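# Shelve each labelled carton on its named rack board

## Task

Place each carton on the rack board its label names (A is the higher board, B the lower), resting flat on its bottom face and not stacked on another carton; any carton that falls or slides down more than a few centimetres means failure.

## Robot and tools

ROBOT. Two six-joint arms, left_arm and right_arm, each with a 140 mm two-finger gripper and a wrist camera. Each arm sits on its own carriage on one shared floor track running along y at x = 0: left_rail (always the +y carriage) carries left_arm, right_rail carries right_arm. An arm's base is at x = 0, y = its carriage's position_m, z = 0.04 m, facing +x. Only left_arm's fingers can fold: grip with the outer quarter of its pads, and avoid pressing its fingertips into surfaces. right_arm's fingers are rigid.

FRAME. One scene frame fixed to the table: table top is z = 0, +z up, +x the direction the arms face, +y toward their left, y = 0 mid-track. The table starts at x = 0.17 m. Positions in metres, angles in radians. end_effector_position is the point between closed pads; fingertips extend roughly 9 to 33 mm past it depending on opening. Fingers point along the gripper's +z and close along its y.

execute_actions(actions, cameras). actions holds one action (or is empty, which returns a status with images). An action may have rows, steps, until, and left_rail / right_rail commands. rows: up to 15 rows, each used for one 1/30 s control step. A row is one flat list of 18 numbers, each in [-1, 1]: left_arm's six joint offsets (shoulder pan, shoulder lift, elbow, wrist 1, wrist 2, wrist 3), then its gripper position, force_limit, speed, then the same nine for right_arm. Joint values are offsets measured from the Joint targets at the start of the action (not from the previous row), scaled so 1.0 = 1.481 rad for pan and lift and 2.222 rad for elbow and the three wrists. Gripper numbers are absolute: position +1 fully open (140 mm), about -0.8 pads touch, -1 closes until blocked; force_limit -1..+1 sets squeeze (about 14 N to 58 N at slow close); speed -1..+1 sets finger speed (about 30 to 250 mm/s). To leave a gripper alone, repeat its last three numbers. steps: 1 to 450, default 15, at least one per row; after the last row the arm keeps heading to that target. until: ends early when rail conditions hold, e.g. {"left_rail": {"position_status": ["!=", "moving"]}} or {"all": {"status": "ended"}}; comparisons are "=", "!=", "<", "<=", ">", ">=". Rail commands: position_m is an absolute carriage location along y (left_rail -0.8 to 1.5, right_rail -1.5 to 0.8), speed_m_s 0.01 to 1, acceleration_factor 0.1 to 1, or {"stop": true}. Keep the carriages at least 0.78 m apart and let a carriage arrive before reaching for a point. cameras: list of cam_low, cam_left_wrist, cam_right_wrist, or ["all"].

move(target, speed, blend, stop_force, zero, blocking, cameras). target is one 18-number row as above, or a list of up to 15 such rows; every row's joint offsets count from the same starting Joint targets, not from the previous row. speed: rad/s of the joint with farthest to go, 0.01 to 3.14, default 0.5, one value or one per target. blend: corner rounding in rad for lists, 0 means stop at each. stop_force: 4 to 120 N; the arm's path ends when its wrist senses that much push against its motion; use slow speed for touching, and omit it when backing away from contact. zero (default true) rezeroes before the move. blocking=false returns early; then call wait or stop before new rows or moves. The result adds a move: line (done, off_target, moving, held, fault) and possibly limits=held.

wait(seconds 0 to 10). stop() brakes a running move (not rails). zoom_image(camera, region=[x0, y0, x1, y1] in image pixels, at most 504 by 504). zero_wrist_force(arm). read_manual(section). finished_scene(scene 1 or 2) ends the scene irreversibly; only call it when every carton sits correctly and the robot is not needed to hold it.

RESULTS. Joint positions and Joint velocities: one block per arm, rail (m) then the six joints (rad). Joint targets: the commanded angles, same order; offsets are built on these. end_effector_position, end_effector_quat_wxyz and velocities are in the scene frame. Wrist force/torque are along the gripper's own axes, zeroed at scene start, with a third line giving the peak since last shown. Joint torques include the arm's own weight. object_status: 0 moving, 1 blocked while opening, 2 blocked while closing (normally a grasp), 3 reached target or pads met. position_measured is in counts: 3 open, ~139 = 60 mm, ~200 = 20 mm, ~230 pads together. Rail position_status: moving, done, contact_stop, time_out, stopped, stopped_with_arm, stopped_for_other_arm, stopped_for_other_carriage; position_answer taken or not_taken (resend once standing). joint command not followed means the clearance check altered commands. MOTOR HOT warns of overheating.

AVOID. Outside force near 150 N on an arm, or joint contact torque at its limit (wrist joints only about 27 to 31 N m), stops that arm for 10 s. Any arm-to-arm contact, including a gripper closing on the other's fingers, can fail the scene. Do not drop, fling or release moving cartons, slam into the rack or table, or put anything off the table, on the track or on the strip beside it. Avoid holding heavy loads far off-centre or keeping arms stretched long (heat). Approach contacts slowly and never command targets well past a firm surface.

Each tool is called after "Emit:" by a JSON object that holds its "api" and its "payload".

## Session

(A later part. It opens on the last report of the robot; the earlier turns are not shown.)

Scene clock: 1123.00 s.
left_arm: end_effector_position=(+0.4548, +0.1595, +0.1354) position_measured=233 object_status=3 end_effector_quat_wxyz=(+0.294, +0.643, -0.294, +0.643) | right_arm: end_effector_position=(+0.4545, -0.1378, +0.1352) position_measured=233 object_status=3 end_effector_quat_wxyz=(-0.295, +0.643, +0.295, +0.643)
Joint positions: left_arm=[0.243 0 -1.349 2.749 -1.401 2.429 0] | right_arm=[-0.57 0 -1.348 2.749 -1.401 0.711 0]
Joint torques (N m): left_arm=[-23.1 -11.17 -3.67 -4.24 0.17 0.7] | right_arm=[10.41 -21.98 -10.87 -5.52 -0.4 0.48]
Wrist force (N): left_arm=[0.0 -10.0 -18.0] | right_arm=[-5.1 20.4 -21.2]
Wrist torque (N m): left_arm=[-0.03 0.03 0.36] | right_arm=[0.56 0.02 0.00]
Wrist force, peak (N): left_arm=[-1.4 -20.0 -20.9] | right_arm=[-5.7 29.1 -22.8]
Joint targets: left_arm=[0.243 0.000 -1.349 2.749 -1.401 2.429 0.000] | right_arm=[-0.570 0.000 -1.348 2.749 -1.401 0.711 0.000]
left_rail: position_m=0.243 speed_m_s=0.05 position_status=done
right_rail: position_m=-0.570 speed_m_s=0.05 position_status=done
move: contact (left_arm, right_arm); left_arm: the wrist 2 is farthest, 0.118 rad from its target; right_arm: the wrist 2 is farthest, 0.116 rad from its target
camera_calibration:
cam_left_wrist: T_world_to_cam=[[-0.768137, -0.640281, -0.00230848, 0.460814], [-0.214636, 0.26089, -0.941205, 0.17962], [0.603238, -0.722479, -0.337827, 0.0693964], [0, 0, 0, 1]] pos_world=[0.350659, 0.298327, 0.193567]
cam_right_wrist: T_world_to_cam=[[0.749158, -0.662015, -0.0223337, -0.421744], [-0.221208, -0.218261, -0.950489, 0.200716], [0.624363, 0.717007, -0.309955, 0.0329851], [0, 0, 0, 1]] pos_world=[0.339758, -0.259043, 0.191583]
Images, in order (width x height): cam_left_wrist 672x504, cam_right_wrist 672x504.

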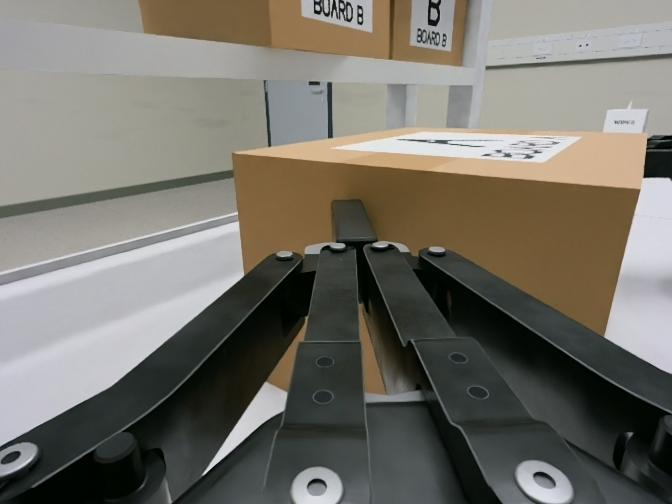

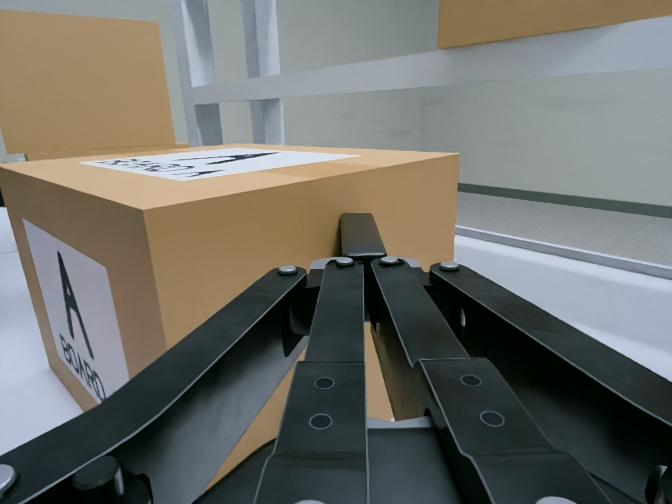

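Emit:
{"api": "move", "payload": {"target": [0,0,0,0,0.03,0,-1,-1,0,0,0,0,0,-0.03,0,-1,-1,0], "speed": 0.04, "stop_force": 32}}

Emit:
{"api": "move", "payload": {"target": [[0,-0.3675,-0.0568,0.3017,0,0,-1,-1,0,0,-0.3675,-0.0568,0.3017,0,0,-1,-1,0],[0,-0.5114,-0.1723,0.5132,0,0,-1,-1,0,0,-0.5114,-0.1723,0.5132,0,0,-1,-1,0],[0,-0.5151,-0.3176,0.6609,0,0,-1,-1,0,0,-0.5151,-0.3176,0.6609,0,0,-1,-1,0]], "speed": 0.24, "blend": [0.05,0.05,0], "cameras": ["all"]}}

Scene clock: 1135.67 s.
left_arm: end_effector_position=(+0.4532, +0.1581, +0.1354) position_measured=233 object_status=3 end_effector_quat_wxyz=(+0.296, +0.642, -0.296, +0.642) | right_arm: end_effector_position=(+0.4525, -0.1361, +0.1351) position_measured=233 object_status=3 end_effector_quat_wxyz=(-0.297, +0.642, +0.297, +0.642)
Joint positions: left_arm=[0.243 0 -1.349 2.749 -1.401 2.435 0] | right_arm=[-0.57 0 -1.348 2.749 -1.401 0.703 0]
Joint torques (N m): left_arm=[-25.19 -12.39 -18.43 -4.62 8.06 0.27] | right_arm=[44.86 -19.58 -2.75 -5.58 -7.7 0.59]
Wrist force (N): left_arm=[-0.1 -41.8 -52.3] | right_arm=[-1.9 53.2 -57.8]
Wrist torque (N m): left_arm=[0.64 0.04 0.35] | right_arm=[-0.23 0.12 0.01]
Wrist force, peak (N): left_arm=[-1.8 -48.5 -52.8] | right_arm=[-4.2 57.8 -53.6]
Joint targets: left_arm=[0.243 0.000 -1.349 2.749 -1.401 2.435 0.000] | right_arm=[-0.570 0.000 -1.348 2.749 -1.401 0.703 0.000]
left_rail: position_m=0.243 speed_m_s=0.05 position_status=done
right_rail: position_m=-0.570 speed_m_s=0.05 position_status=done
move: contact (left_arm, right_arm); left_arm: the wrist 2 is farthest, 0.061 rad from its target; right_arm: the wrist 2 is farthest, 0.058 rad from its target

Scene clock: 1142.33 s.
left_arm: end_effector_position=(+0.4759, +0.1581, +0.6653) position_measured=233 object_status=3 end_effector_quat_wxyz=(+0.296, +0.642, -0.296, +0.642) | right_arm: end_effector_position=(+0.4754, -0.1361, +0.6652) position_measured=233 object_status=3 end_effector_quat_wxyz=(-0.297, +0.641, +0.297, +0.642)
Joint positions: left_arm=[0.243 0 -2.112 2.043 0.067 2.435 0] | right_arm=[-0.57 0 -2.111 2.043 0.068 0.703 0]
Joint torques (N m): left_arm=[-25.91 -28.77 -71.28 -0.38 23.55 0.35] | right_arm=[39.96 -18.49 -58.94 -0.47 -8.69 0.42]
Wrist force (N): left_arm=[-9.9 -42.5 -49.3] | right_arm=[-12.7 48.7 -48.0]
Wrist torque (N m): left_arm=[0.68 -0.40 0.40] | right_arm=[-0.10 -0.23 -0.10]
Wrist force, peak (N): left_arm=[-12.1 -45.0 -52.4] | right_arm=[-2.1 53.5 -57.8]
Joint targets: left_arm=[0.243 0.000 -2.112 2.043 0.068 2.435 0.000] | right_arm=[-0.570 0.000 -2.111 2.043 0.068 0.703 0.000]
left_rail: position_m=0.243 speed_m_s=0.05 position_status=done
right_rail: position_m=-0.570 speed_m_s=0.05 position_status=done
move: done
camera_calibration:
cam_left_wrist: T_world_to_cam=[[-0.772184, -0.635394, -0.00250104, 0.478679], [-0.212703, 0.262199, -0.941281, 0.682216], [0.59874, -0.72631, -0.337616, 0.237292], [0, 0, 0, 1]] pos_world=[0.372661, 0.297621, 0.723467]
cam_right_wrist: T_world_to_cam=[[0.754292, -0.656163, -0.0222193, -0.426101], [-0.219291, -0.219898, -0.950556, 0.708408], [0.618834, 0.721869, -0.309758, 0.186179], [0, 0, 0, 1]] pos_world=[0.361539, -0.258211, 0.721584]

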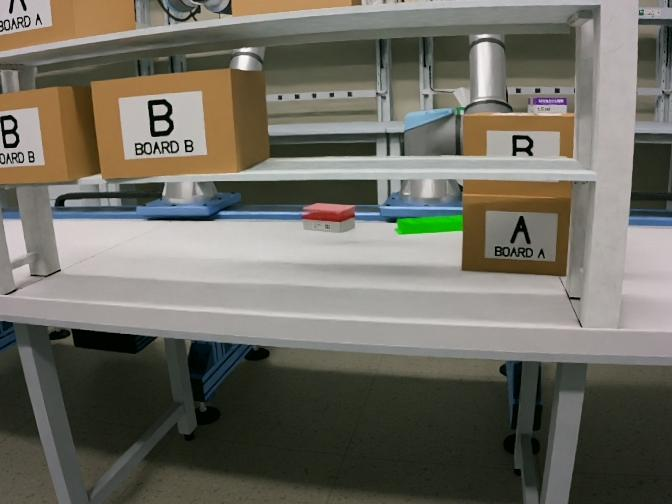

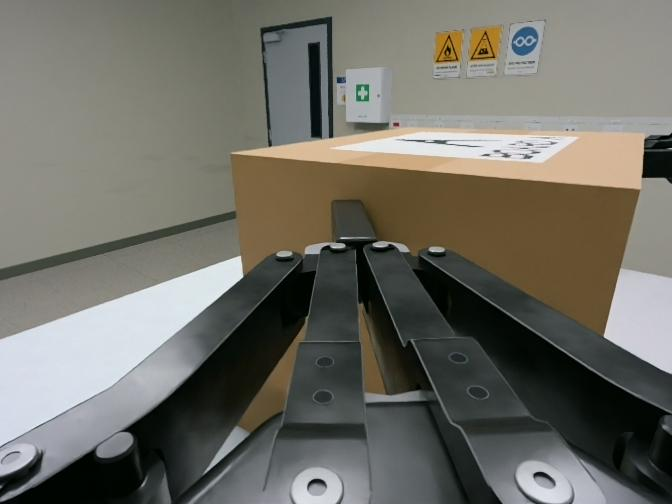

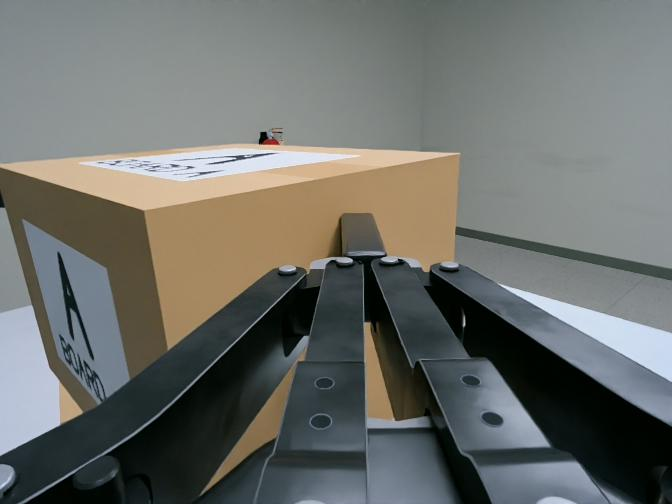

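Emit:
{"api": "move", "payload": {"target": [[0,0.1507,-0.0557,-0.0448,0,0,-1,-1,0,0,0.1507,-0.0557,-0.0448,0,0,-1,-1,0],[0,0.2878,-0.1261,-0.0657,0,0,-1,-1,0,0,0.2878,-0.1261,-0.0657,0,0,-1,-1,0],[0,0.3212,-0.1463,-0.0678,0,0,-1,-1,0,0,0.3212,-0.1463,-0.0678,0,0,-1,-1,0]], "blend": [0.04,0.04,0], "speed": 0.12, "stop_force": 30}}

Emit:
{"api": "move", "payload": {"target": [0,0.0053,0.0443,-0.0478,0,0,-1,-1,0,0,0.0053,0.0443,-0.0478,0,0,-1,-1,0], "speed": 0.05, "stop_force": 14, "cameras": ["all"]}}

Scene clock: 1189.00 s.
left_arm: end_effector_position=(+0.7510, +0.1581, +0.6656) position_measured=233 object_status=3 end_effector_quat_wxyz=(+0.296, +0.642, -0.296, +0.642) | right_arm: end_effector_position=(+0.7504, -0.1362, +0.6652) position_measured=233 object_status=3 end_effector_quat_wxyz=(-0.297, +0.642, +0.297, +0.642)
Joint positions: left_arm=[0.243 0 -1.636 1.718 -0.083 2.435 0] | right_arm=[-0.57 0 -1.635 1.718 -0.083 0.703 0]
Joint torques (N m): left_arm=[-29.06 -30.33 -70.65 -8.11 17.95 0.44] | right_arm=[34.08 -42.03 -59.18 -9.66 -10.01 0.49]
Wrist force (N): left_arm=[-10.7 -33.2 -38.8] | right_arm=[-13.6 39.7 -37.3]
Wrist torque (N m): left_arm=[0.53 -0.35 0.41] | right_arm=[0.14 -0.22 -0.05]
Wrist force, peak (N): left_arm=[-10.0 -42.1 -50.9] | right_arm=[-12.9 48.5 -49.1]
Joint targets: left_arm=[0.243 0.000 -1.636 1.718 -0.083 2.435 0.000] | right_arm=[-0.570 0.000 -1.635 1.718 -0.083 0.703 0.000]
left_rail: position_m=0.243 speed_m_s=0.05 position_status=done
right_rail: position_m=-0.570 speed_m_s=0.05 position_status=done
move: done; blend cut to 0.0247 rad at target 2

Scene clock: 1192.00 s.
left_arm: end_effector_position=(+0.7488, +0.1581, +0.6175) position_measured=233 object_status=3 end_effector_quat_wxyz=(+0.296, +0.642, -0.296, +0.642) | right_arm: end_effector_position=(+0.7483, -0.1362, +0.6182) position_measured=233 object_status=3 end_effector_quat_wxyz=(-0.297, +0.641, +0.297, +0.642)
Joint positions: left_arm=[0.243 0 -1.63 1.797 -0.168 2.435 0] | right_arm=[-0.57 0 -1.629 1.795 -0.166 0.703 0]
Joint torques (N m): left_arm=[-36.96 -56.16 -60.3 1.15 15.51 0.42] | right_arm=[33.88 -55.88 -52.23 1.16 -10.12 0.5]
Wrist force (N): left_arm=[0.9 -35.1 -40.9] | right_arm=[-3.4 39.6 -37.8]
Wrist torque (N m): left_arm=[0.51 0.01 0.27] | right_arm=[0.01 -0.06 0.07]
Wrist force, peak (N): left_arm=[15.1 -34.0 -49.6] | right_arm=[-13.2 40.0 -37.7]
Joint targets: left_arm=[0.243 0.000 -1.630 1.797 -0.168 2.435 0.000] | right_arm=[-0.570 0.000 -1.629 1.795 -0.166 0.703 0.000]
left_rail: position_m=0.243 speed_m_s=0.05 position_status=done
right_rail: position_m=-0.570 speed_m_s=0.05 position_status=done
move: contact (left_arm, right_arm); left_arm: the wrist 1 is farthest, 0.021 rad from its target; right_arm: the wrist 1 is farthest, 0.023 rad from its target
camera_calibration:
cam_left_wrist: T_world_to_cam=[[-0.772184, -0.635394, -0.00250104, 0.689148], [-0.212703, 0.262199, -0.941281, 0.695274], [0.59874, -0.72631, -0.337616, 0.0577455], [0, 0, 0, 1]] pos_world=[0.645461, 0.297521, 0.675667]
cam_right_wrist: T_world_to_cam=[[0.754308, -0.656147, -0.0221466, -0.633113], [-0.219233, -0.219948, -0.950558, 0.723507], [0.618834, 0.721869, -0.309757, 0.00281201], [0, 0, 0, 1]] pos_world=[0.634439, -0.258311, 0.674584]

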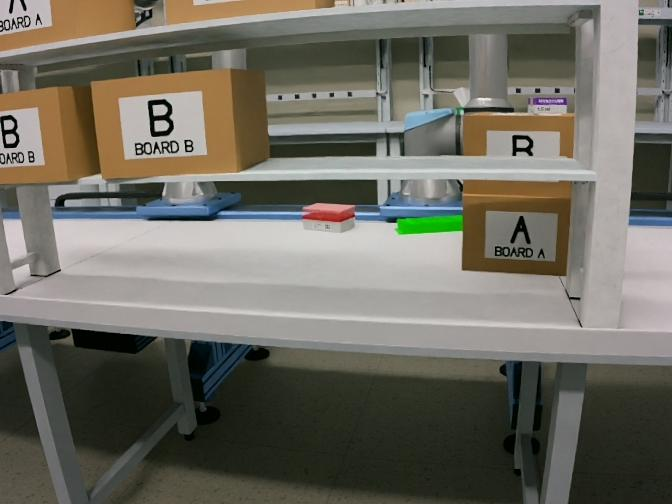

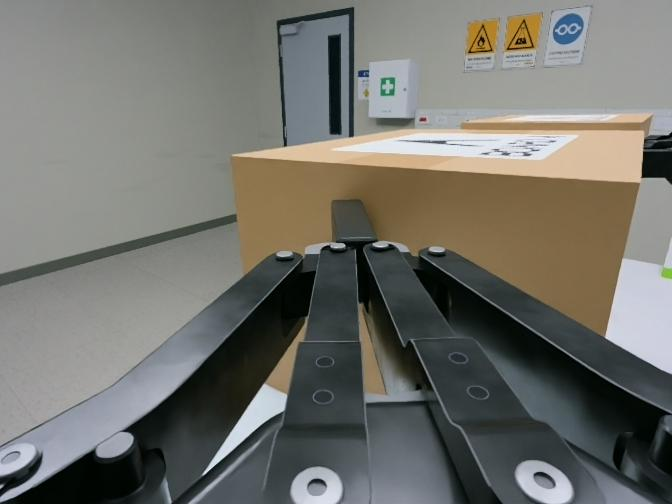

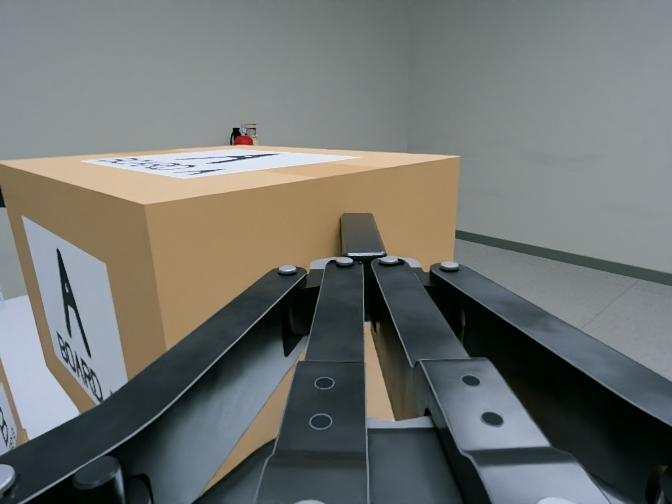

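Emit:
{"api": "execute_actions", "payload": {"actions": [{"left_rail":{"position_m":0.273},"right_rail":{"position_m":-0.59},"steps":100,"until":{"all":{"status":"ended"}}}]}}

Emit:
{"api": "move", "payload": {"target": [0,0,0,0,0,0,-1,-1,0,0,-0.2702,0.0972,0.0786,0,0,-1,-1,0], "speed": 0.3}}

Emit:
{"api": "execute_actions", "payload": {"actions": [{"left_rail":{"position_m":0.15,"speed_m_s":0.04},"right_rail":{"position_m":-0.75,"speed_m_s":0.3},"steps":200,"until":{"all":{"status":"ended"}}}], "cameras": ["all"]}}

Scene clock: 1199.40 s.
left_arm: end_effector_position=(+0.7488, +0.1881, +0.6176) position_measured=233 object_status=3 end_effector_quat_wxyz=(+0.296, +0.642, -0.296, +0.642) | right_arm: end_effector_position=(+0.7483, -0.1562, +0.6182) position_measured=233 object_status=3 end_effector_quat_wxyz=(-0.297, +0.641, +0.297, +0.642)
Joint positions: left_arm=[0.273 0 -1.63 1.797 -0.168 2.435 0] | right_arm=[-0.59 0 -1.629 1.795 -0.166 0.703 0]
Joint torques (N m): left_arm=[11.5 -63.26 -53.58 -0.64 -1.67 0.21] | right_arm=[-20.63 -45.31 -44.71 -1.39 4.87 0.69]
Wrist force (N): left_arm=[-0.8 0.4 0.1] | right_arm=[-2.9 3.6 2.5]
Wrist torque (N m): left_arm=[-0.18 0.01 0.36] | right_arm=[1.18 0.07 0.03]
Wrist force, peak (N): left_arm=[0.9 -35.2 -41.0] | right_arm=[-3.6 39.9 -38.5]
Joint targets: left_arm=[0.273 0.000 -1.630 1.797 -0.168 2.435 0.000] | right_arm=[-0.590 0.000 -1.629 1.795 -0.166 0.703 0.000]
Tool commands: left_gripper/position=-1.0 left_gripper/force_limit=-1.0 left_gripper/speed=+0.0 right_gripper/position=-1.0 right_gripper/force_limit=-1.0 right_gripper/speed=+0.0
left_rail: position_m=0.273 speed_m_s=0.05 position_status=done
right_rail: position_m=-0.590 speed_m_s=0.05 position_status=done

Scene clock: 1201.27 s.
left_arm: end_effector_position=(+0.7488, +0.1881, +0.6176) position_measured=233 object_status=3 end_effector_quat_wxyz=(+0.296, +0.642, -0.296, +0.642) | right_arm: end_effector_position=(+0.5218, -0.1562, +0.6629) position_measured=233 object_status=3 end_effector_quat_wxyz=(-0.296, +0.638, +0.299, +0.645)
Joint positions: left_arm=[0.273 0 -1.63 1.797 -0.168 2.435 0] | right_arm=[-0.59 0 -2.029 2.011 0.008 0.703 0]
Joint torques (N m): left_arm=[9.42 -66.82 -46.26 -1.1 -1.86 0.55] | right_arm=[9.87 -21.5 -34.56 1.95 -2.16 0.5]
Wrist force (N): left_arm=[-0.8 0.4 -0.1] | right_arm=[-2.3 9.1 -0.1]
Wrist torque (N m): left_arm=[-0.19 0.01 0.36] | right_arm=[1.82 0.09 0.04]
Wrist force, peak (N): left_arm=[-0.9 0.6 0.0] | right_arm=[-3.8 8.9 4.1]
Joint targets: left_arm=[0.273 0.000 -1.630 1.797 -0.168 2.435 0.000] | right_arm=[-0.590 0.000 -2.029 2.011 0.008 0.703 0.000]
left_rail: position_m=0.273 speed_m_s=0.05 position_status=done
right_rail: position_m=-0.590 speed_m_s=0.05 position_status=done
move: done

Scene clock: 1204.97 s.
left_arm: end_effector_position=(+0.7488, +0.0651, +0.6176) position_measured=233 object_status=3 end_effector_quat_wxyz=(+0.296, +0.642, -0.296, +0.642) | right_arm: end_effector_position=(+0.5217, -0.3161, +0.6629) position_measured=233 object_status=3 end_effector_quat_wxyz=(-0.296, +0.638, +0.299, +0.645)
Joint positions: left_arm=[0.15 0 -1.63 1.797 -0.168 2.435 0] | right_arm=[-0.75 0 -2.029 2.011 0.008 0.703 0]
Joint torques (N m): left_arm=[-19.2 -61.24 -38.74 -2.72 4.58 0.26] | right_arm=[11 -18.46 -37.25 1.1 -2.27 0.58]
Wrist force (N): left_arm=[1.8 -4.3 -5.9] | right_arm=[-1.8 8.9 0.2]
Wrist torque (N m): left_arm=[-0.09 0.01 0.34] | right_arm=[1.80 0.03 0.03]
Wrist force, peak (N): left_arm=[1.8 -4.3 -5.9] | right_arm=[-2.1 9.4 0.1]
Joint targets: left_arm=[0.150 0.000 -1.630 1.797 -0.168 2.435 0.000] | right_arm=[-0.750 0.000 -2.029 2.011 0.008 0.703 0.000]
Tool commands: left_gripper/position=-1.0 left_gripper/force_limit=-1.0 left_gripper/speed=+0.0 right_gripper/position=-1.0 right_gripper/force_limit=-1.0 right_gripper/speed=+0.0
left_rail: position_m=0.150 speed_m_s=0.04 position_status=done
right_rail: position_m=-0.750 speed_m_s=0.30 position_status=done
camera_calibration:
cam_left_wrist: T_world_to_cam=[[-0.772201, -0.635373, -0.0025742, 0.630113], [-0.212642, 0.262248, -0.941281, 0.71961], [0.598739, -0.72631, -0.337616, -0.00980142], [0, 0, 0, 1]] pos_world=[0.645461, 0.204521, 0.675667]
cam_right_wrist: T_world_to_cam=[[0.754506, -0.656126, -0.0148068, -0.584166], [-0.210014, -0.220006, -0.952623, 0.673317], [0.621783, 0.72187, -0.303792, 0.281296], [0, 0, 0, 1]] pos_world=[0.407258, -0.438211, 0.718223]

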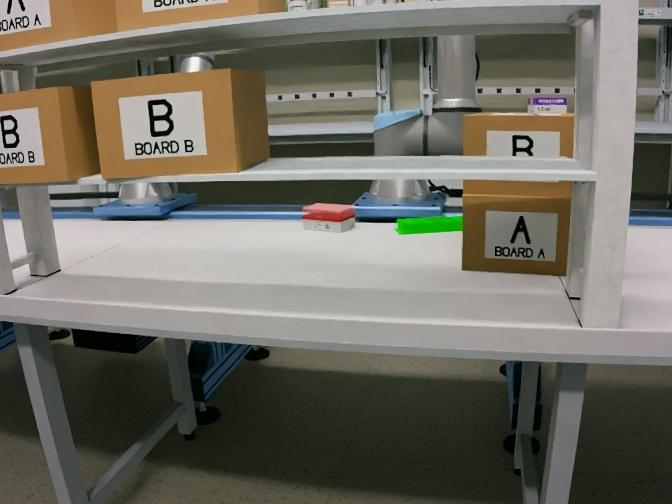

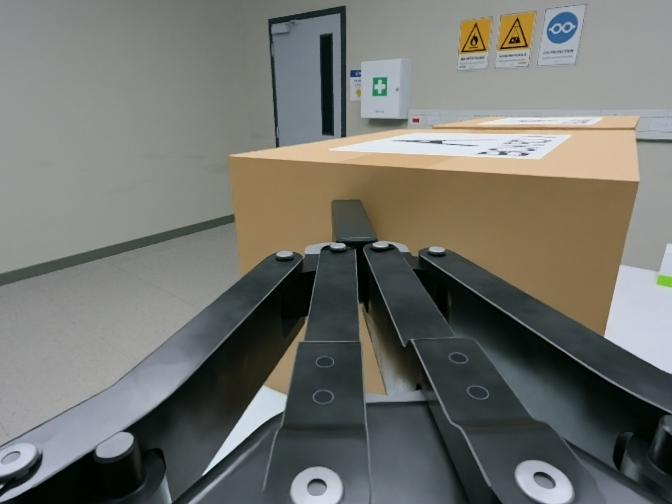

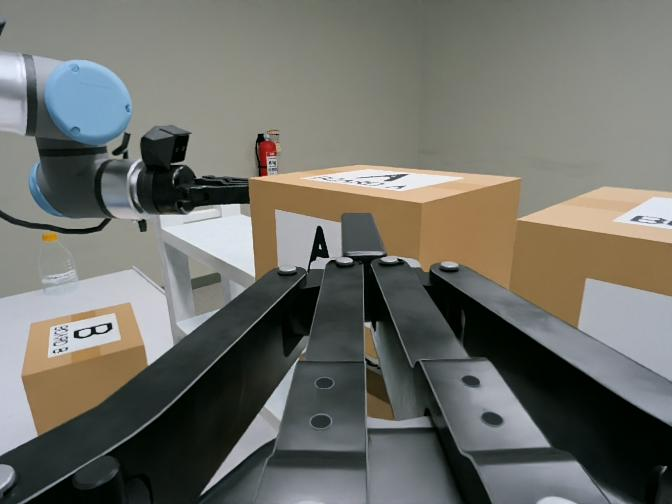

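Emit:
{"api": "execute_actions", "payload": {"actions": [{"left_rail":{"position_m":0.19,"speed_m_s":0.1},"steps":90,"until":{"all":{"status":"ended"}}}]}}

Emit:
{"api": "move", "payload": {"target": [0,-0.2702,0.0972,0.0786,0,0,-1,-1,0,0,0,0,0,0,0,-1,-1,0], "speed": 0.4}}

Emit:
{"api": "execute_actions", "payload": {"actions": [{"left_rail":{"position_m":0.72,"speed_m_s":0.3},"right_rail":{"position_m":-0.52,"speed_m_s":0.15},"steps":200,"until":{"all":{"status":"ended"}}}]}}

Emit:
{"api": "move", "payload": {"target": [0,0,0,0,0,0,-1,-1,0,0,0.1854,-0.0582,-0.0608,0,0,-1,-1,0], "speed": 0.15, "stop_force": 30, "cameras": ["cam_low","cam_right_wrist","cam_left_wrist"]}}

Scene clock: 1228.27 s.
left_arm: end_effector_position=(+0.7488, +0.1050, +0.6176) position_measured=233 object_status=3 end_effector_quat_wxyz=(+0.296, +0.642, -0.296, +0.642) | right_arm: end_effector_position=(+0.5217, -0.3161, +0.6629) position_measured=233 object_status=3 end_effector_quat_wxyz=(-0.296, +0.638, +0.299, +0.645)
Joint positions: left_arm=[0.19 0 -1.63 1.797 -0.168 2.435 0] | right_arm=[-0.75 0 -2.029 2.011 0.008 0.703 0]
Joint torques (N m): left_arm=[-3.44 -59.33 -42.61 -2.85 -1.55 0.39] | right_arm=[9.72 -19.58 -38.85 0.69 -2.22 0.35]
Wrist force (N): left_arm=[-0.5 0.3 -0.1] | right_arm=[-1.9 8.6 0.2]
Wrist torque (N m): left_arm=[-0.20 -0.04 0.35] | right_arm=[1.72 0.03 0.03]
Wrist force, peak (N): left_arm=[0.7 -4.7 -5.6] | right_arm=[-2.0 9.2 0.0]
Joint targets: left_arm=[0.190 0.000 -1.630 1.797 -0.168 2.435 0.000] | right_arm=[-0.750 0.000 -2.029 2.011 0.008 0.703 0.000]
Tool commands: left_gripper/position=-1.0 left_gripper/force_limit=-1.0 left_gripper/speed=+0.0 right_gripper/position=-1.0 right_gripper/force_limit=-1.0 right_gripper/speed=+0.0
left_rail: position_m=0.190 speed_m_s=0.10 position_status=done
right_rail: position_m=-0.750 speed_m_s=0.30 position_status=done

Scene clock: 1229.87 s.
left_arm: end_effector_position=(+0.5224, +0.1051, +0.6622) position_measured=233 object_status=3 end_effector_quat_wxyz=(+0.295, +0.639, -0.298, +0.645) | right_arm: end_effector_position=(+0.5217, -0.3161, +0.6629) position_measured=233 object_status=3 end_effector_quat_wxyz=(-0.296, +0.638, +0.299, +0.645)
Joint positions: left_arm=[0.19 0 -2.03 2.013 0.006 2.435 0] | right_arm=[-0.75 0 -2.029 2.011 0.008 0.703 0]
Joint torques (N m): left_arm=[10.36 -32.11 -40.38 1.66 -1.81 0.45] | right_arm=[9.74 -18.49 -39.79 0.73 -2.29 0.55]
Wrist force (N): left_arm=[-0.6 0.8 -0.2] | right_arm=[-1.8 8.7 0.0]
Wrist torque (N m): left_arm=[-0.12 0.01 0.36] | right_arm=[1.74 0.01 0.03]
Wrist force, peak (N): left_arm=[-0.3 2.4 -1.8] | right_arm=[-2.1 9.1 0.1]
Joint targets: left_arm=[0.190 0.000 -2.030 2.013 0.006 2.435 0.000] | right_arm=[-0.750 0.000 -2.029 2.011 0.008 0.703 0.000]
left_rail: position_m=0.190 speed_m_s=0.10 position_status=done
right_rail: position_m=-0.750 speed_m_s=0.30 position_status=done
move: done

Scene clock: 1234.67 s.
left_arm: end_effector_position=(+0.5223, +0.6351, +0.6622) position_measured=233 object_status=3 end_effector_quat_wxyz=(+0.295, +0.639, -0.298, +0.645) | right_arm: end_effector_position=(+0.5217, -0.0861, +0.6629) position_measured=233 object_status=3 end_effector_quat_wxyz=(-0.296, +0.638, +0.299, +0.645)
Joint positions: left_arm=[0.72 0 -2.03 2.013 0.006 2.435 0] | right_arm=[-0.52 0 -2.029 2.011 0.008 0.703 0]
Joint torques (N m): left_arm=[9.97 -27.19 -44.01 0.63 -1.63 0.17] | right_arm=[9.93 -18.68 -42.04 -0.09 -2.09 0.6]
Wrist force (N): left_arm=[-1.0 0.8 -0.4] | right_arm=[-2.2 8.9 0.2]
Wrist torque (N m): left_arm=[-0.13 0.09 0.37] | right_arm=[1.79 0.10 0.03]
Wrist force, peak (N): left_arm=[-1.0 0.9 -0.2] | right_arm=[-2.3 9.2 0.1]
Joint targets: left_arm=[0.720 0.000 -2.030 2.013 0.006 2.435 0.000] | right_arm=[-0.520 0.000 -2.029 2.011 0.008 0.703 0.000]
Tool commands: left_gripper/position=-1.0 left_gripper/force_limit=-1.0 left_gripper/speed=+0.0 right_gripper/position=-1.0 right_gripper/force_limit=-1.0 right_gripper/speed=+0.0
left_rail: position_m=0.720 speed_m_s=0.30 position_status=done
right_rail: position_m=-0.520 speed_m_s=0.15 position_status=done

Scene clock: 1237.57 s.
left_arm: end_effector_position=(+0.5223, +0.6351, +0.6622) position_measured=233 object_status=3 end_effector_quat_wxyz=(+0.295, +0.639, -0.298, +0.645) | right_arm: end_effector_position=(+0.6751, -0.0861, +0.6308) position_measured=233 object_status=3 end_effector_quat_wxyz=(-0.297, +0.642, +0.297, +0.642)
Joint positions: left_arm=[0.72 0 -2.03 2.013 0.006 2.435 0] | right_arm=[-0.52 0 -1.755 1.882 -0.127 0.703 0]
Joint torques (N m): left_arm=[9.08 -31.81 -46.23 0.49 -1.36 0.21] | right_arm=[-12.78 -13.3 -48.67 -5.6 5.47 0.52]
Wrist force (N): left_arm=[-0.6 0.6 -0.2] | right_arm=[1.7 3.4 -3.6]
Wrist torque (N m): left_arm=[-0.16 -0.01 0.36] | right_arm=[2.01 0.24 0.02]
Wrist force, peak (N): left_arm=[-0.8 0.9 -0.2] | right_arm=[-2.5 9.3 0.3]
Joint targets: left_arm=[0.720 0.000 -2.030 2.013 0.006 2.435 0.000] | right_arm=[-0.520 0.000 -1.755 1.882 -0.127 0.703 0.000]
left_rail: position_m=0.720 speed_m_s=0.30 position_status=done
right_rail: position_m=-0.520 speed_m_s=0.15 position_status=done
move: done
camera_calibration:
cam_left_wrist: T_world_to_cam=[[-0.77213, -0.635386, -0.00997624, 0.822482], [-0.203601, 0.262229, -0.943283, 0.560556], [0.601965, -0.726306, -0.33184, 0.549385], [0, 0, 0, 1]] pos_world=[0.418483, 0.774621, 0.719276]
cam_right_wrist: T_world_to_cam=[[0.75433, -0.65611, -0.0224906, -0.544651], [-0.219676, -0.219981, -0.950448, 0.730714], [0.618651, 0.721892, -0.31007, 0.0162114], [0, 0, 0, 1]] pos_world=[0.561338, -0.208311, 0.687282]

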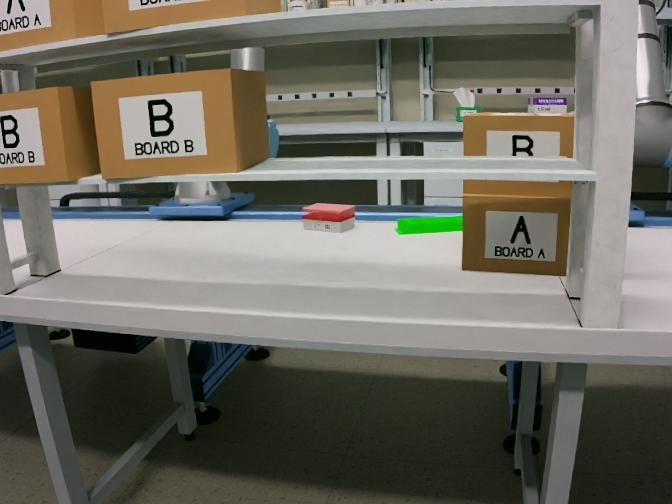

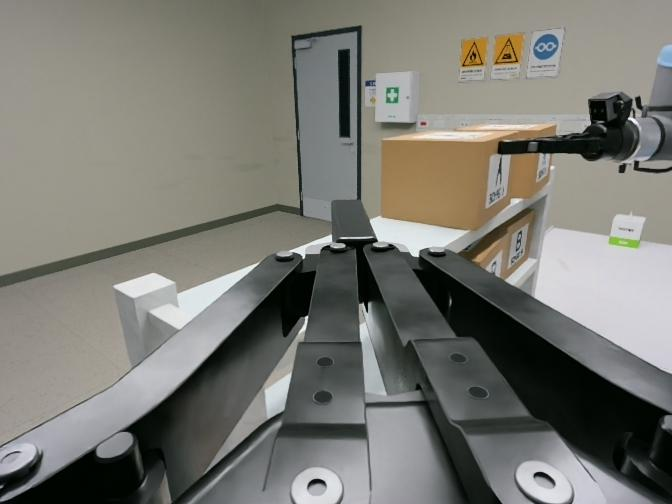

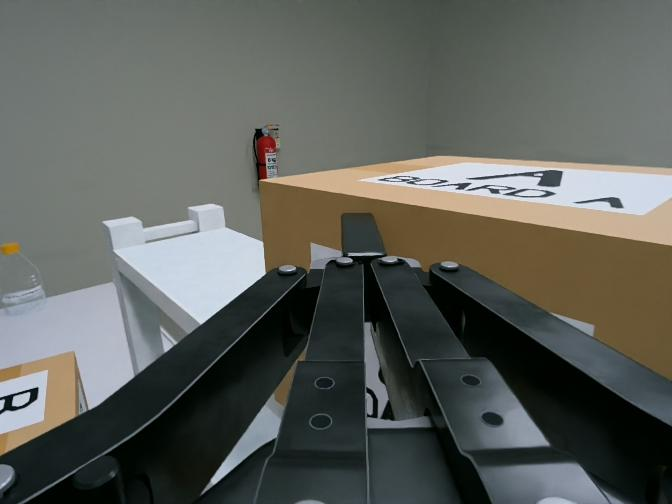

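Emit:
{"api": "move", "payload": {"target": [0,0,0,0,-0.0198,0,-1,-1,0,0,-0.1854,0.0582,0.0608,0.0214,0,-1,-1,0], "speed": 0.3}}

Emit:
{"api": "execute_actions", "payload": {"actions": [{"left_rail":{"position_m":0.727,"speed_m_s":0.3},"right_rail":{"position_m":-0.145,"speed_m_s":0.3},"steps":200,"until":{"all":{"status":"ended"}}}]}}

Emit:
{"api": "move", "payload": {"target": [0,0.0195,0.2045,-0.2125,0,0,-1,-1,0,0,0.0189,0.2053,-0.2134,0,0,-1,-1,0], "speed": 0.4, "cameras": ["all"]}}

Scene clock: 1248.40 s.
left_arm: end_effector_position=(+0.5335, +0.6451, +0.6623) position_measured=233 object_status=3 end_effector_quat_wxyz=(+0.280, +0.645, -0.283, +0.652) | right_arm: end_effector_position=(+0.5339, -0.0969, +0.6630) position_measured=233 object_status=3 end_effector_quat_wxyz=(-0.281, +0.645, +0.283, +0.652)
Joint positions: left_arm=[0.72 0 -2.03 2.013 0.006 2.391 0] | right_arm=[-0.52 0 -2.029 2.011 0.008 0.75 0]
Joint torques (N m): left_arm=[11.22 -26.75 -49.28 0.14 -2.3 0.18] | right_arm=[12.1 -20.03 -35.43 1.62 3.32 0.64]
Wrist force (N): left_arm=[-0.7 0.5 -0.3] | right_arm=[-2.0 7.1 -1.3]
Wrist torque (N m): left_arm=[-0.17 0.03 0.36] | right_arm=[1.38 0.06 0.05]
Wrist force, peak (N): left_arm=[-0.9 0.9 0.0] | right_arm=[-2.9 11.1 1.9]
Joint targets: left_arm=[0.720 0.000 -2.030 2.013 0.006 2.391 0.000] | right_arm=[-0.520 0.000 -2.029 2.011 0.008 0.750 0.000]
left_rail: position_m=0.720 speed_m_s=0.30 position_status=done
right_rail: position_m=-0.520 speed_m_s=0.15 position_status=done
move: done

Scene clock: 1252.47 s.
left_arm: end_effector_position=(+0.5335, +0.6521, +0.6623) position_measured=233 object_status=3 end_effector_quat_wxyz=(+0.280, +0.645, -0.283, +0.652) | right_arm: end_effector_position=(+0.5338, +0.2781, +0.6631) position_measured=233 object_status=3 end_effector_quat_wxyz=(-0.280, +0.645, +0.283, +0.652)
Joint positions: left_arm=[0.727 0 -2.03 2.013 0.006 2.391 0] | right_arm=[-0.145 0 -2.029 2.011 0.008 0.75 0]
Joint torques (N m): left_arm=[9.21 -23.84 -53.46 -0.36 -1.16 0.14] | right_arm=[11.89 -20.4 -37.63 1.08 1.18 0.69]
Wrist force (N): left_arm=[-0.9 0.6 -0.2] | right_arm=[-1.9 7.2 -1.3]
Wrist torque (N m): left_arm=[-0.17 0.04 0.36] | right_arm=[1.40 0.01 0.05]
Wrist force, peak (N): left_arm=[-1.0 0.9 0.1] | right_arm=[-1.8 8.0 -1.7]
Joint targets: left_arm=[0.727 0.000 -2.030 2.013 0.006 2.391 0.000] | right_arm=[-0.145 0.000 -2.029 2.011 0.008 0.750 0.000]
Tool commands: left_gripper/position=-1.0 left_gripper/force_limit=-1.0 left_gripper/speed=+0.0 right_gripper/position=-1.0 right_gripper/force_limit=-1.0 right_gripper/speed=+0.0
left_rail: position_m=0.727 speed_m_s=0.30 position_status=done
right_rail: position_m=-0.145 speed_m_s=0.30 position_status=done

Scene clock: 1254.23 s.
left_arm: end_effector_position=(+0.4873, +0.6521, +0.4008) position_measured=233 object_status=3 end_effector_quat_wxyz=(+0.282, +0.649, -0.282, +0.648) | right_arm: end_effector_position=(+0.4873, +0.2781, +0.4010) position_measured=233 object_status=3 end_effector_quat_wxyz=(-0.282, +0.648, +0.282, +0.649)
Joint positions: left_arm=[0.727 0 -2.001 2.467 -0.466 2.391 0] | right_arm=[-0.145 0 -2.001 2.467 -0.466 0.75 0]
Joint torques (N m): left_arm=[10.52 17.89 -34.45 -5.34 -0.96 0.29] | right_arm=[11.25 5.95 -32.21 -7.11 0.41 0.91]
Wrist force (N): left_arm=[-0.8 0.6 0.1] | right_arm=[-2.6 7.6 -1.3]
Wrist torque (N m): left_arm=[-0.15 0.03 0.35] | right_arm=[1.49 0.17 0.03]
Wrist force, peak (N): left_arm=[-3.4 1.3 -0.8] | right_arm=[-4.6 7.3 -1.5]
Joint targets: left_arm=[0.727 0.000 -2.001 2.467 -0.466 2.391 0.000] | right_arm=[-0.145 0.000 -2.001 2.467 -0.466 0.750 0.000]
left_rail: position_m=0.727 speed_m_s=0.30 position_status=done
right_rail: position_m=-0.145 speed_m_s=0.30 position_status=done
move: done
camera_calibration:
cam_left_wrist: T_world_to_cam=[[-0.743508, -0.668725, -0.00148681, 0.807953], [-0.225342, 0.252634, -0.940956, 0.318363], [0.629616, -0.699273, -0.338527, 0.467614], [0, 0, 0, 1]] pos_world=[0.378043, 0.786859, 0.459066]
cam_right_wrist: T_world_to_cam=[[0.722271, -0.691248, -0.022363, -0.143829], [-0.229723, -0.209283, -0.950488, 0.553135], [0.652343, 0.691647, -0.309955, -0.209867], [0, 0, 0, 1]] pos_world=[0.367857, 0.161494, 0.457483]

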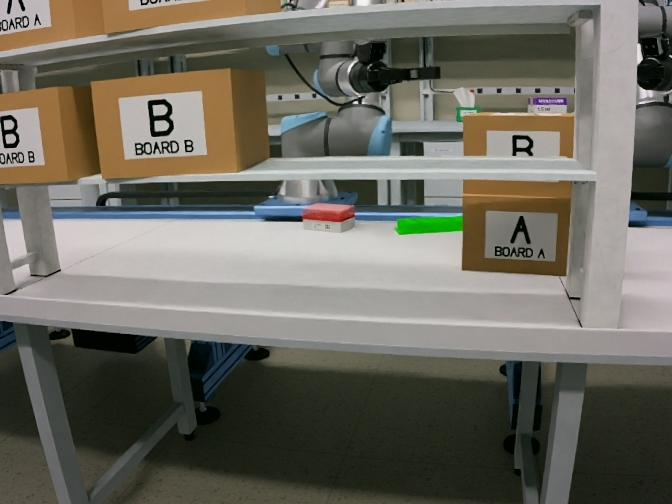

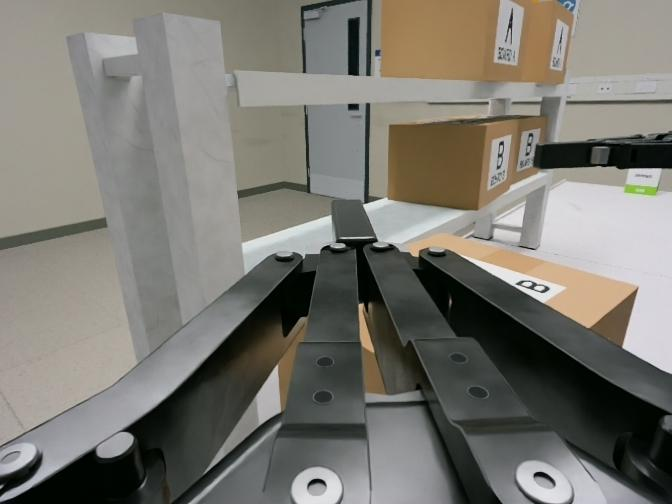

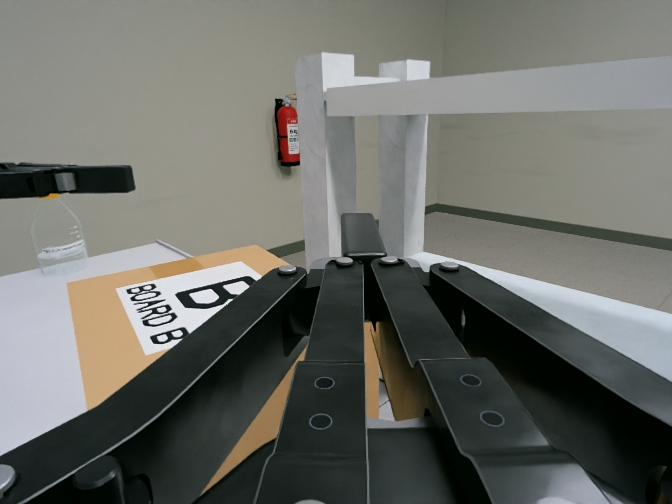

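Emit:
{"api": "move", "payload": {"target": [0,0.1439,0.048,-0.1435,0,0,-1,-1,0,0,0.1439,0.048,-0.1435,0,0,-1,-1,0], "speed": 0.2, "stop_force": 15, "cameras": ["all"]}}

Scene clock: 1263.10 s.
left_arm: end_effector_position=(+0.5041, +0.6521, +0.2944) position_measured=233 object_status=3 end_effector_quat_wxyz=(+0.282, +0.649, -0.282, +0.648) | right_arm: end_effector_position=(+0.5041, +0.2781, +0.2947) position_measured=233 object_status=3 end_effector_quat_wxyz=(-0.282, +0.649, +0.282, +0.648)
Joint positions: left_arm=[0.727 0 -1.788 2.574 -0.785 2.391 0] | right_arm=[-0.145 0 -1.788 2.574 -0.785 0.75 0]
Joint torques (N m): left_arm=[8.9 3.22 -25.34 -5.21 0.78 0.23] | right_arm=[11.11 -3.34 -23.11 -6.14 -2.05 0.8]
Wrist force (N): left_arm=[-0.6 0.4 0.2] | right_arm=[-2.3 6.9 -0.5]
Wrist torque (N m): left_arm=[-0.17 0.00 0.35] | right_arm=[1.40 0.11 0.07]
Wrist force, peak (N): left_arm=[-1.7 0.2 -0.1] | right_arm=[-2.4 7.9 -1.0]
Joint targets: left_arm=[0.727 0.000 -1.788 2.574 -0.785 2.391 0.000] | right_arm=[-0.145 0.000 -1.788 2.574 -0.785 0.750 0.000]
left_rail: position_m=0.727 speed_m_s=0.30 position_status=done
right_rail: position_m=-0.145 speed_m_s=0.30 position_status=done
move: done
camera_calibration:
cam_left_wrist: T_world_to_cam=[[-0.743494, -0.668742, -0.000781686, 0.820043], [-0.226242, 0.252631, -0.94074, 0.222405], [0.62931, -0.699258, -0.339127, 0.421372], [0, 0, 0, 1]] pos_world=[0.394841, 0.786859, 0.352765]
cam_right_wrist: T_world_to_cam=[[0.722239, -0.691258, -0.0231179, -0.15806], [-0.23067, -0.209228, -0.950271, 0.456233], [0.652045, 0.691655, -0.310565, -0.253446], [0, 0, 0, 1]] pos_world=[0.384655, 0.161494, 0.351179]

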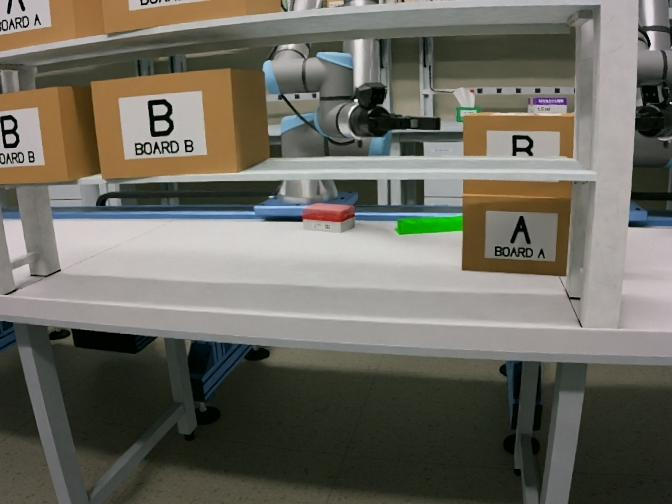

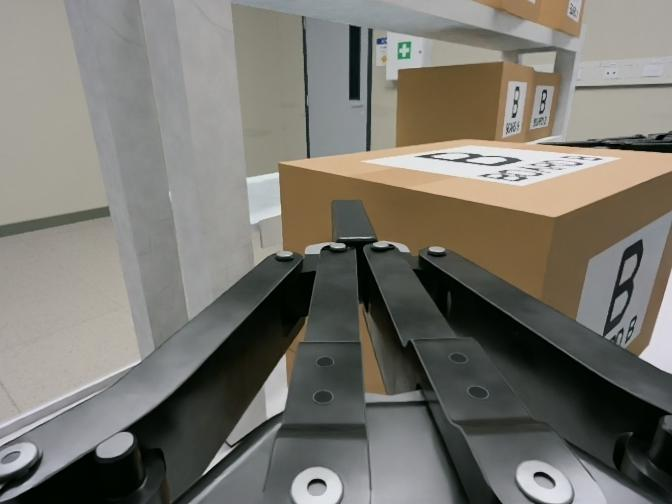

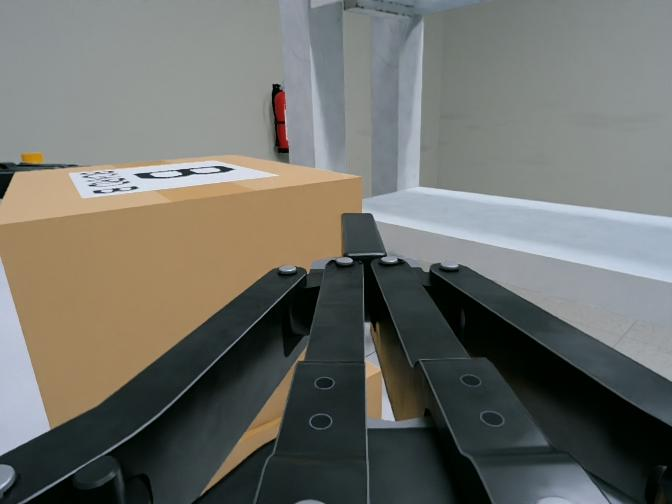

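Emit:
{"api": "move", "payload": {"target": [0,-0.0704,0.0279,0.0185,0,0,-1,-1,0,0,-0.0704,0.0279,0.0185,0,0,-1,-1,0], "speed": 0.15}}

Emit:
{"api": "execute_actions", "payload": {"actions": [{"left_rail":{"position_m":0.704,"speed_m_s":0.05},"right_rail":{"position_m":-0.12,"speed_m_s":0.05},"steps":100,"until":{"all":{"status":"ended"}}}], "cameras": ["all"]}}

Scene clock: 1271.73 s.
left_arm: end_effector_position=(+0.4595, +0.6521, +0.2952) position_measured=233 object_status=3 end_effector_quat_wxyz=(+0.282, +0.649, -0.282, +0.648) | right_arm: end_effector_position=(+0.4595, +0.2781, +0.2954) position_measured=233 object_status=3 end_effector_quat_wxyz=(-0.282, +0.648, +0.282, +0.649)
Joint positions: left_arm=[0.727 0 -1.892 2.636 -0.744 2.391 0] | right_arm=[-0.145 0 -1.892 2.636 -0.744 0.75 0]
Joint torques (N m): left_arm=[9.19 -31.8 -26.02 1.25 1.57 -0.01] | right_arm=[10.31 -18.74 -23.02 0.79 -1.93 0.95]
Wrist force (N): left_arm=[-0.4 0.5 -0.1] | right_arm=[-2.4 7.2 -0.5]
Wrist torque (N m): left_arm=[-0.16 -0.05 0.35] | right_arm=[1.43 0.15 0.09]
Wrist force, peak (N): left_arm=[-0.5 1.1 -0.4] | right_arm=[-2.1 8.0 0.3]
Joint targets: left_arm=[0.727 0.000 -1.892 2.636 -0.743 2.391 0.000] | right_arm=[-0.145 0.000 -1.892 2.636 -0.744 0.750 0.000]
left_rail: position_m=0.727 speed_m_s=0.30 position_status=done
right_rail: position_m=-0.145 speed_m_s=0.30 position_status=done
move: done

Scene clock: 1272.93 s.
left_arm: end_effector_position=(+0.4594, +0.6291, +0.2951) position_measured=233 object_status=3 end_effector_quat_wxyz=(+0.282, +0.649, -0.282, +0.648) | right_arm: end_effector_position=(+0.4595, +0.3031, +0.2954) position_measured=233 object_status=3 end_effector_quat_wxyz=(-0.282, +0.648, +0.282, +0.649)
Joint positions: left_arm=[0.704 0 -1.892 2.636 -0.743 2.391 0] | right_arm=[-0.12 0 -1.892 2.636 -0.744 0.75 0]
Joint torques (N m): left_arm=[5.69 -24.57 -33.08 0.18 1.55 -0.12] | right_arm=[8.7 -19.81 -24.58 1.38 -1.98 0.9]
Wrist force (N): left_arm=[0.1 -2.9 -5.5] | right_arm=[-2.4 7.3 -0.6]
Wrist torque (N m): left_arm=[-0.10 -0.04 0.35] | right_arm=[1.46 0.15 0.09]
Wrist force, peak (N): left_arm=[0.2 -3.4 -5.7] | right_arm=[-2.6 7.6 -0.9]
Joint targets: left_arm=[0.704 0.000 -1.892 2.636 -0.743 2.391 0.000] | right_arm=[-0.120 0.000 -1.892 2.636 -0.744 0.750 0.000]
Tool commands: left_gripper/position=-1.0 left_gripper/force_limit=-1.0 left_gripper/speed=+0.0 right_gripper/position=-1.0 right_gripper/force_limit=-1.0 right_gripper/speed=+0.0
left_rail: position_m=0.704 speed_m_s=0.05 position_status=done
right_rail: position_m=-0.120 speed_m_s=0.05 position_status=done
camera_calibration:
cam_left_wrist: T_world_to_cam=[[-0.743496, -0.668739, -0.00165178, 0.771662], [-0.225157, 0.252651, -0.940995, 0.218341], [0.629697, -0.699254, -0.338416, 0.433295], [0, 0, 0, 1]] pos_world=[0.350044, 0.763859, 0.353366]
cam_right_wrist: T_world_to_cam=[[0.72226, -0.691265, -0.0222037, -0.10874], [-0.229478, -0.209235, -0.950558, 0.451446], [0.652442, 0.691645, -0.309752, -0.241893], [0, 0, 0, 1]] pos_world=[0.339957, 0.186594, 0.351784]

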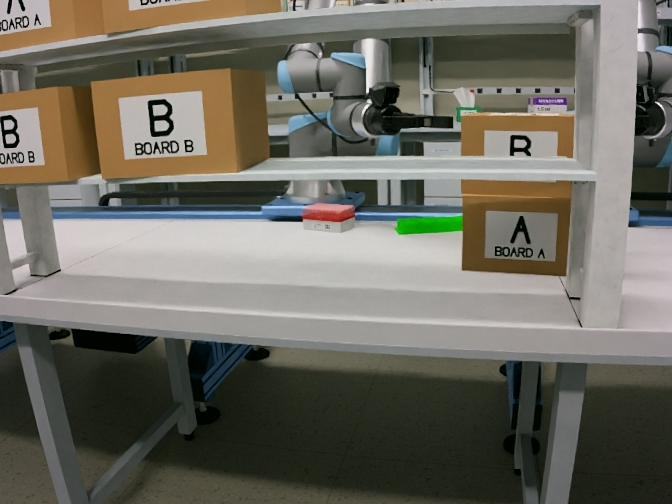

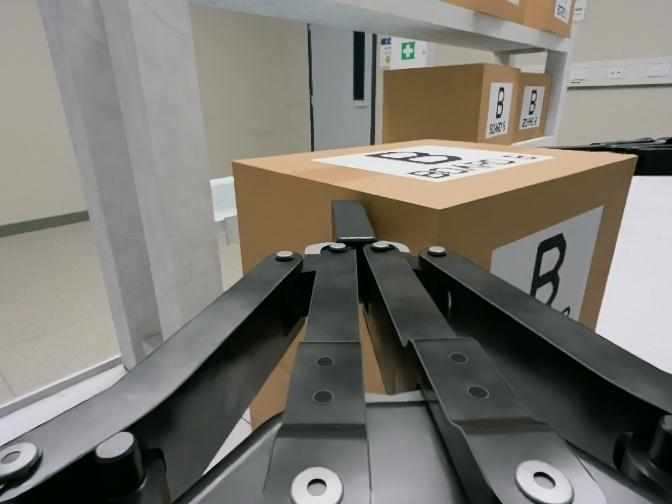

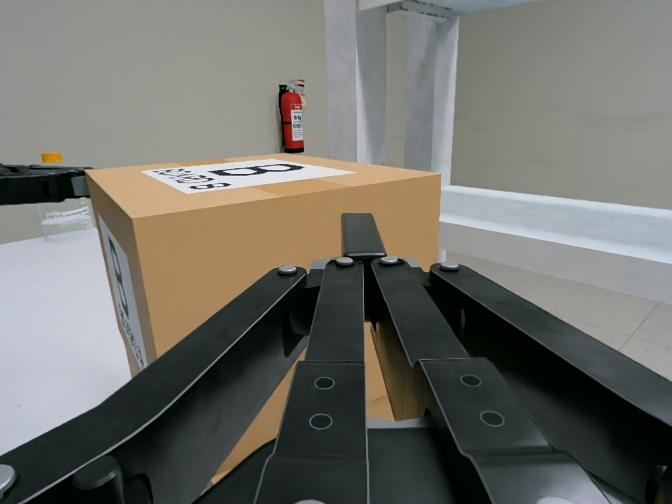

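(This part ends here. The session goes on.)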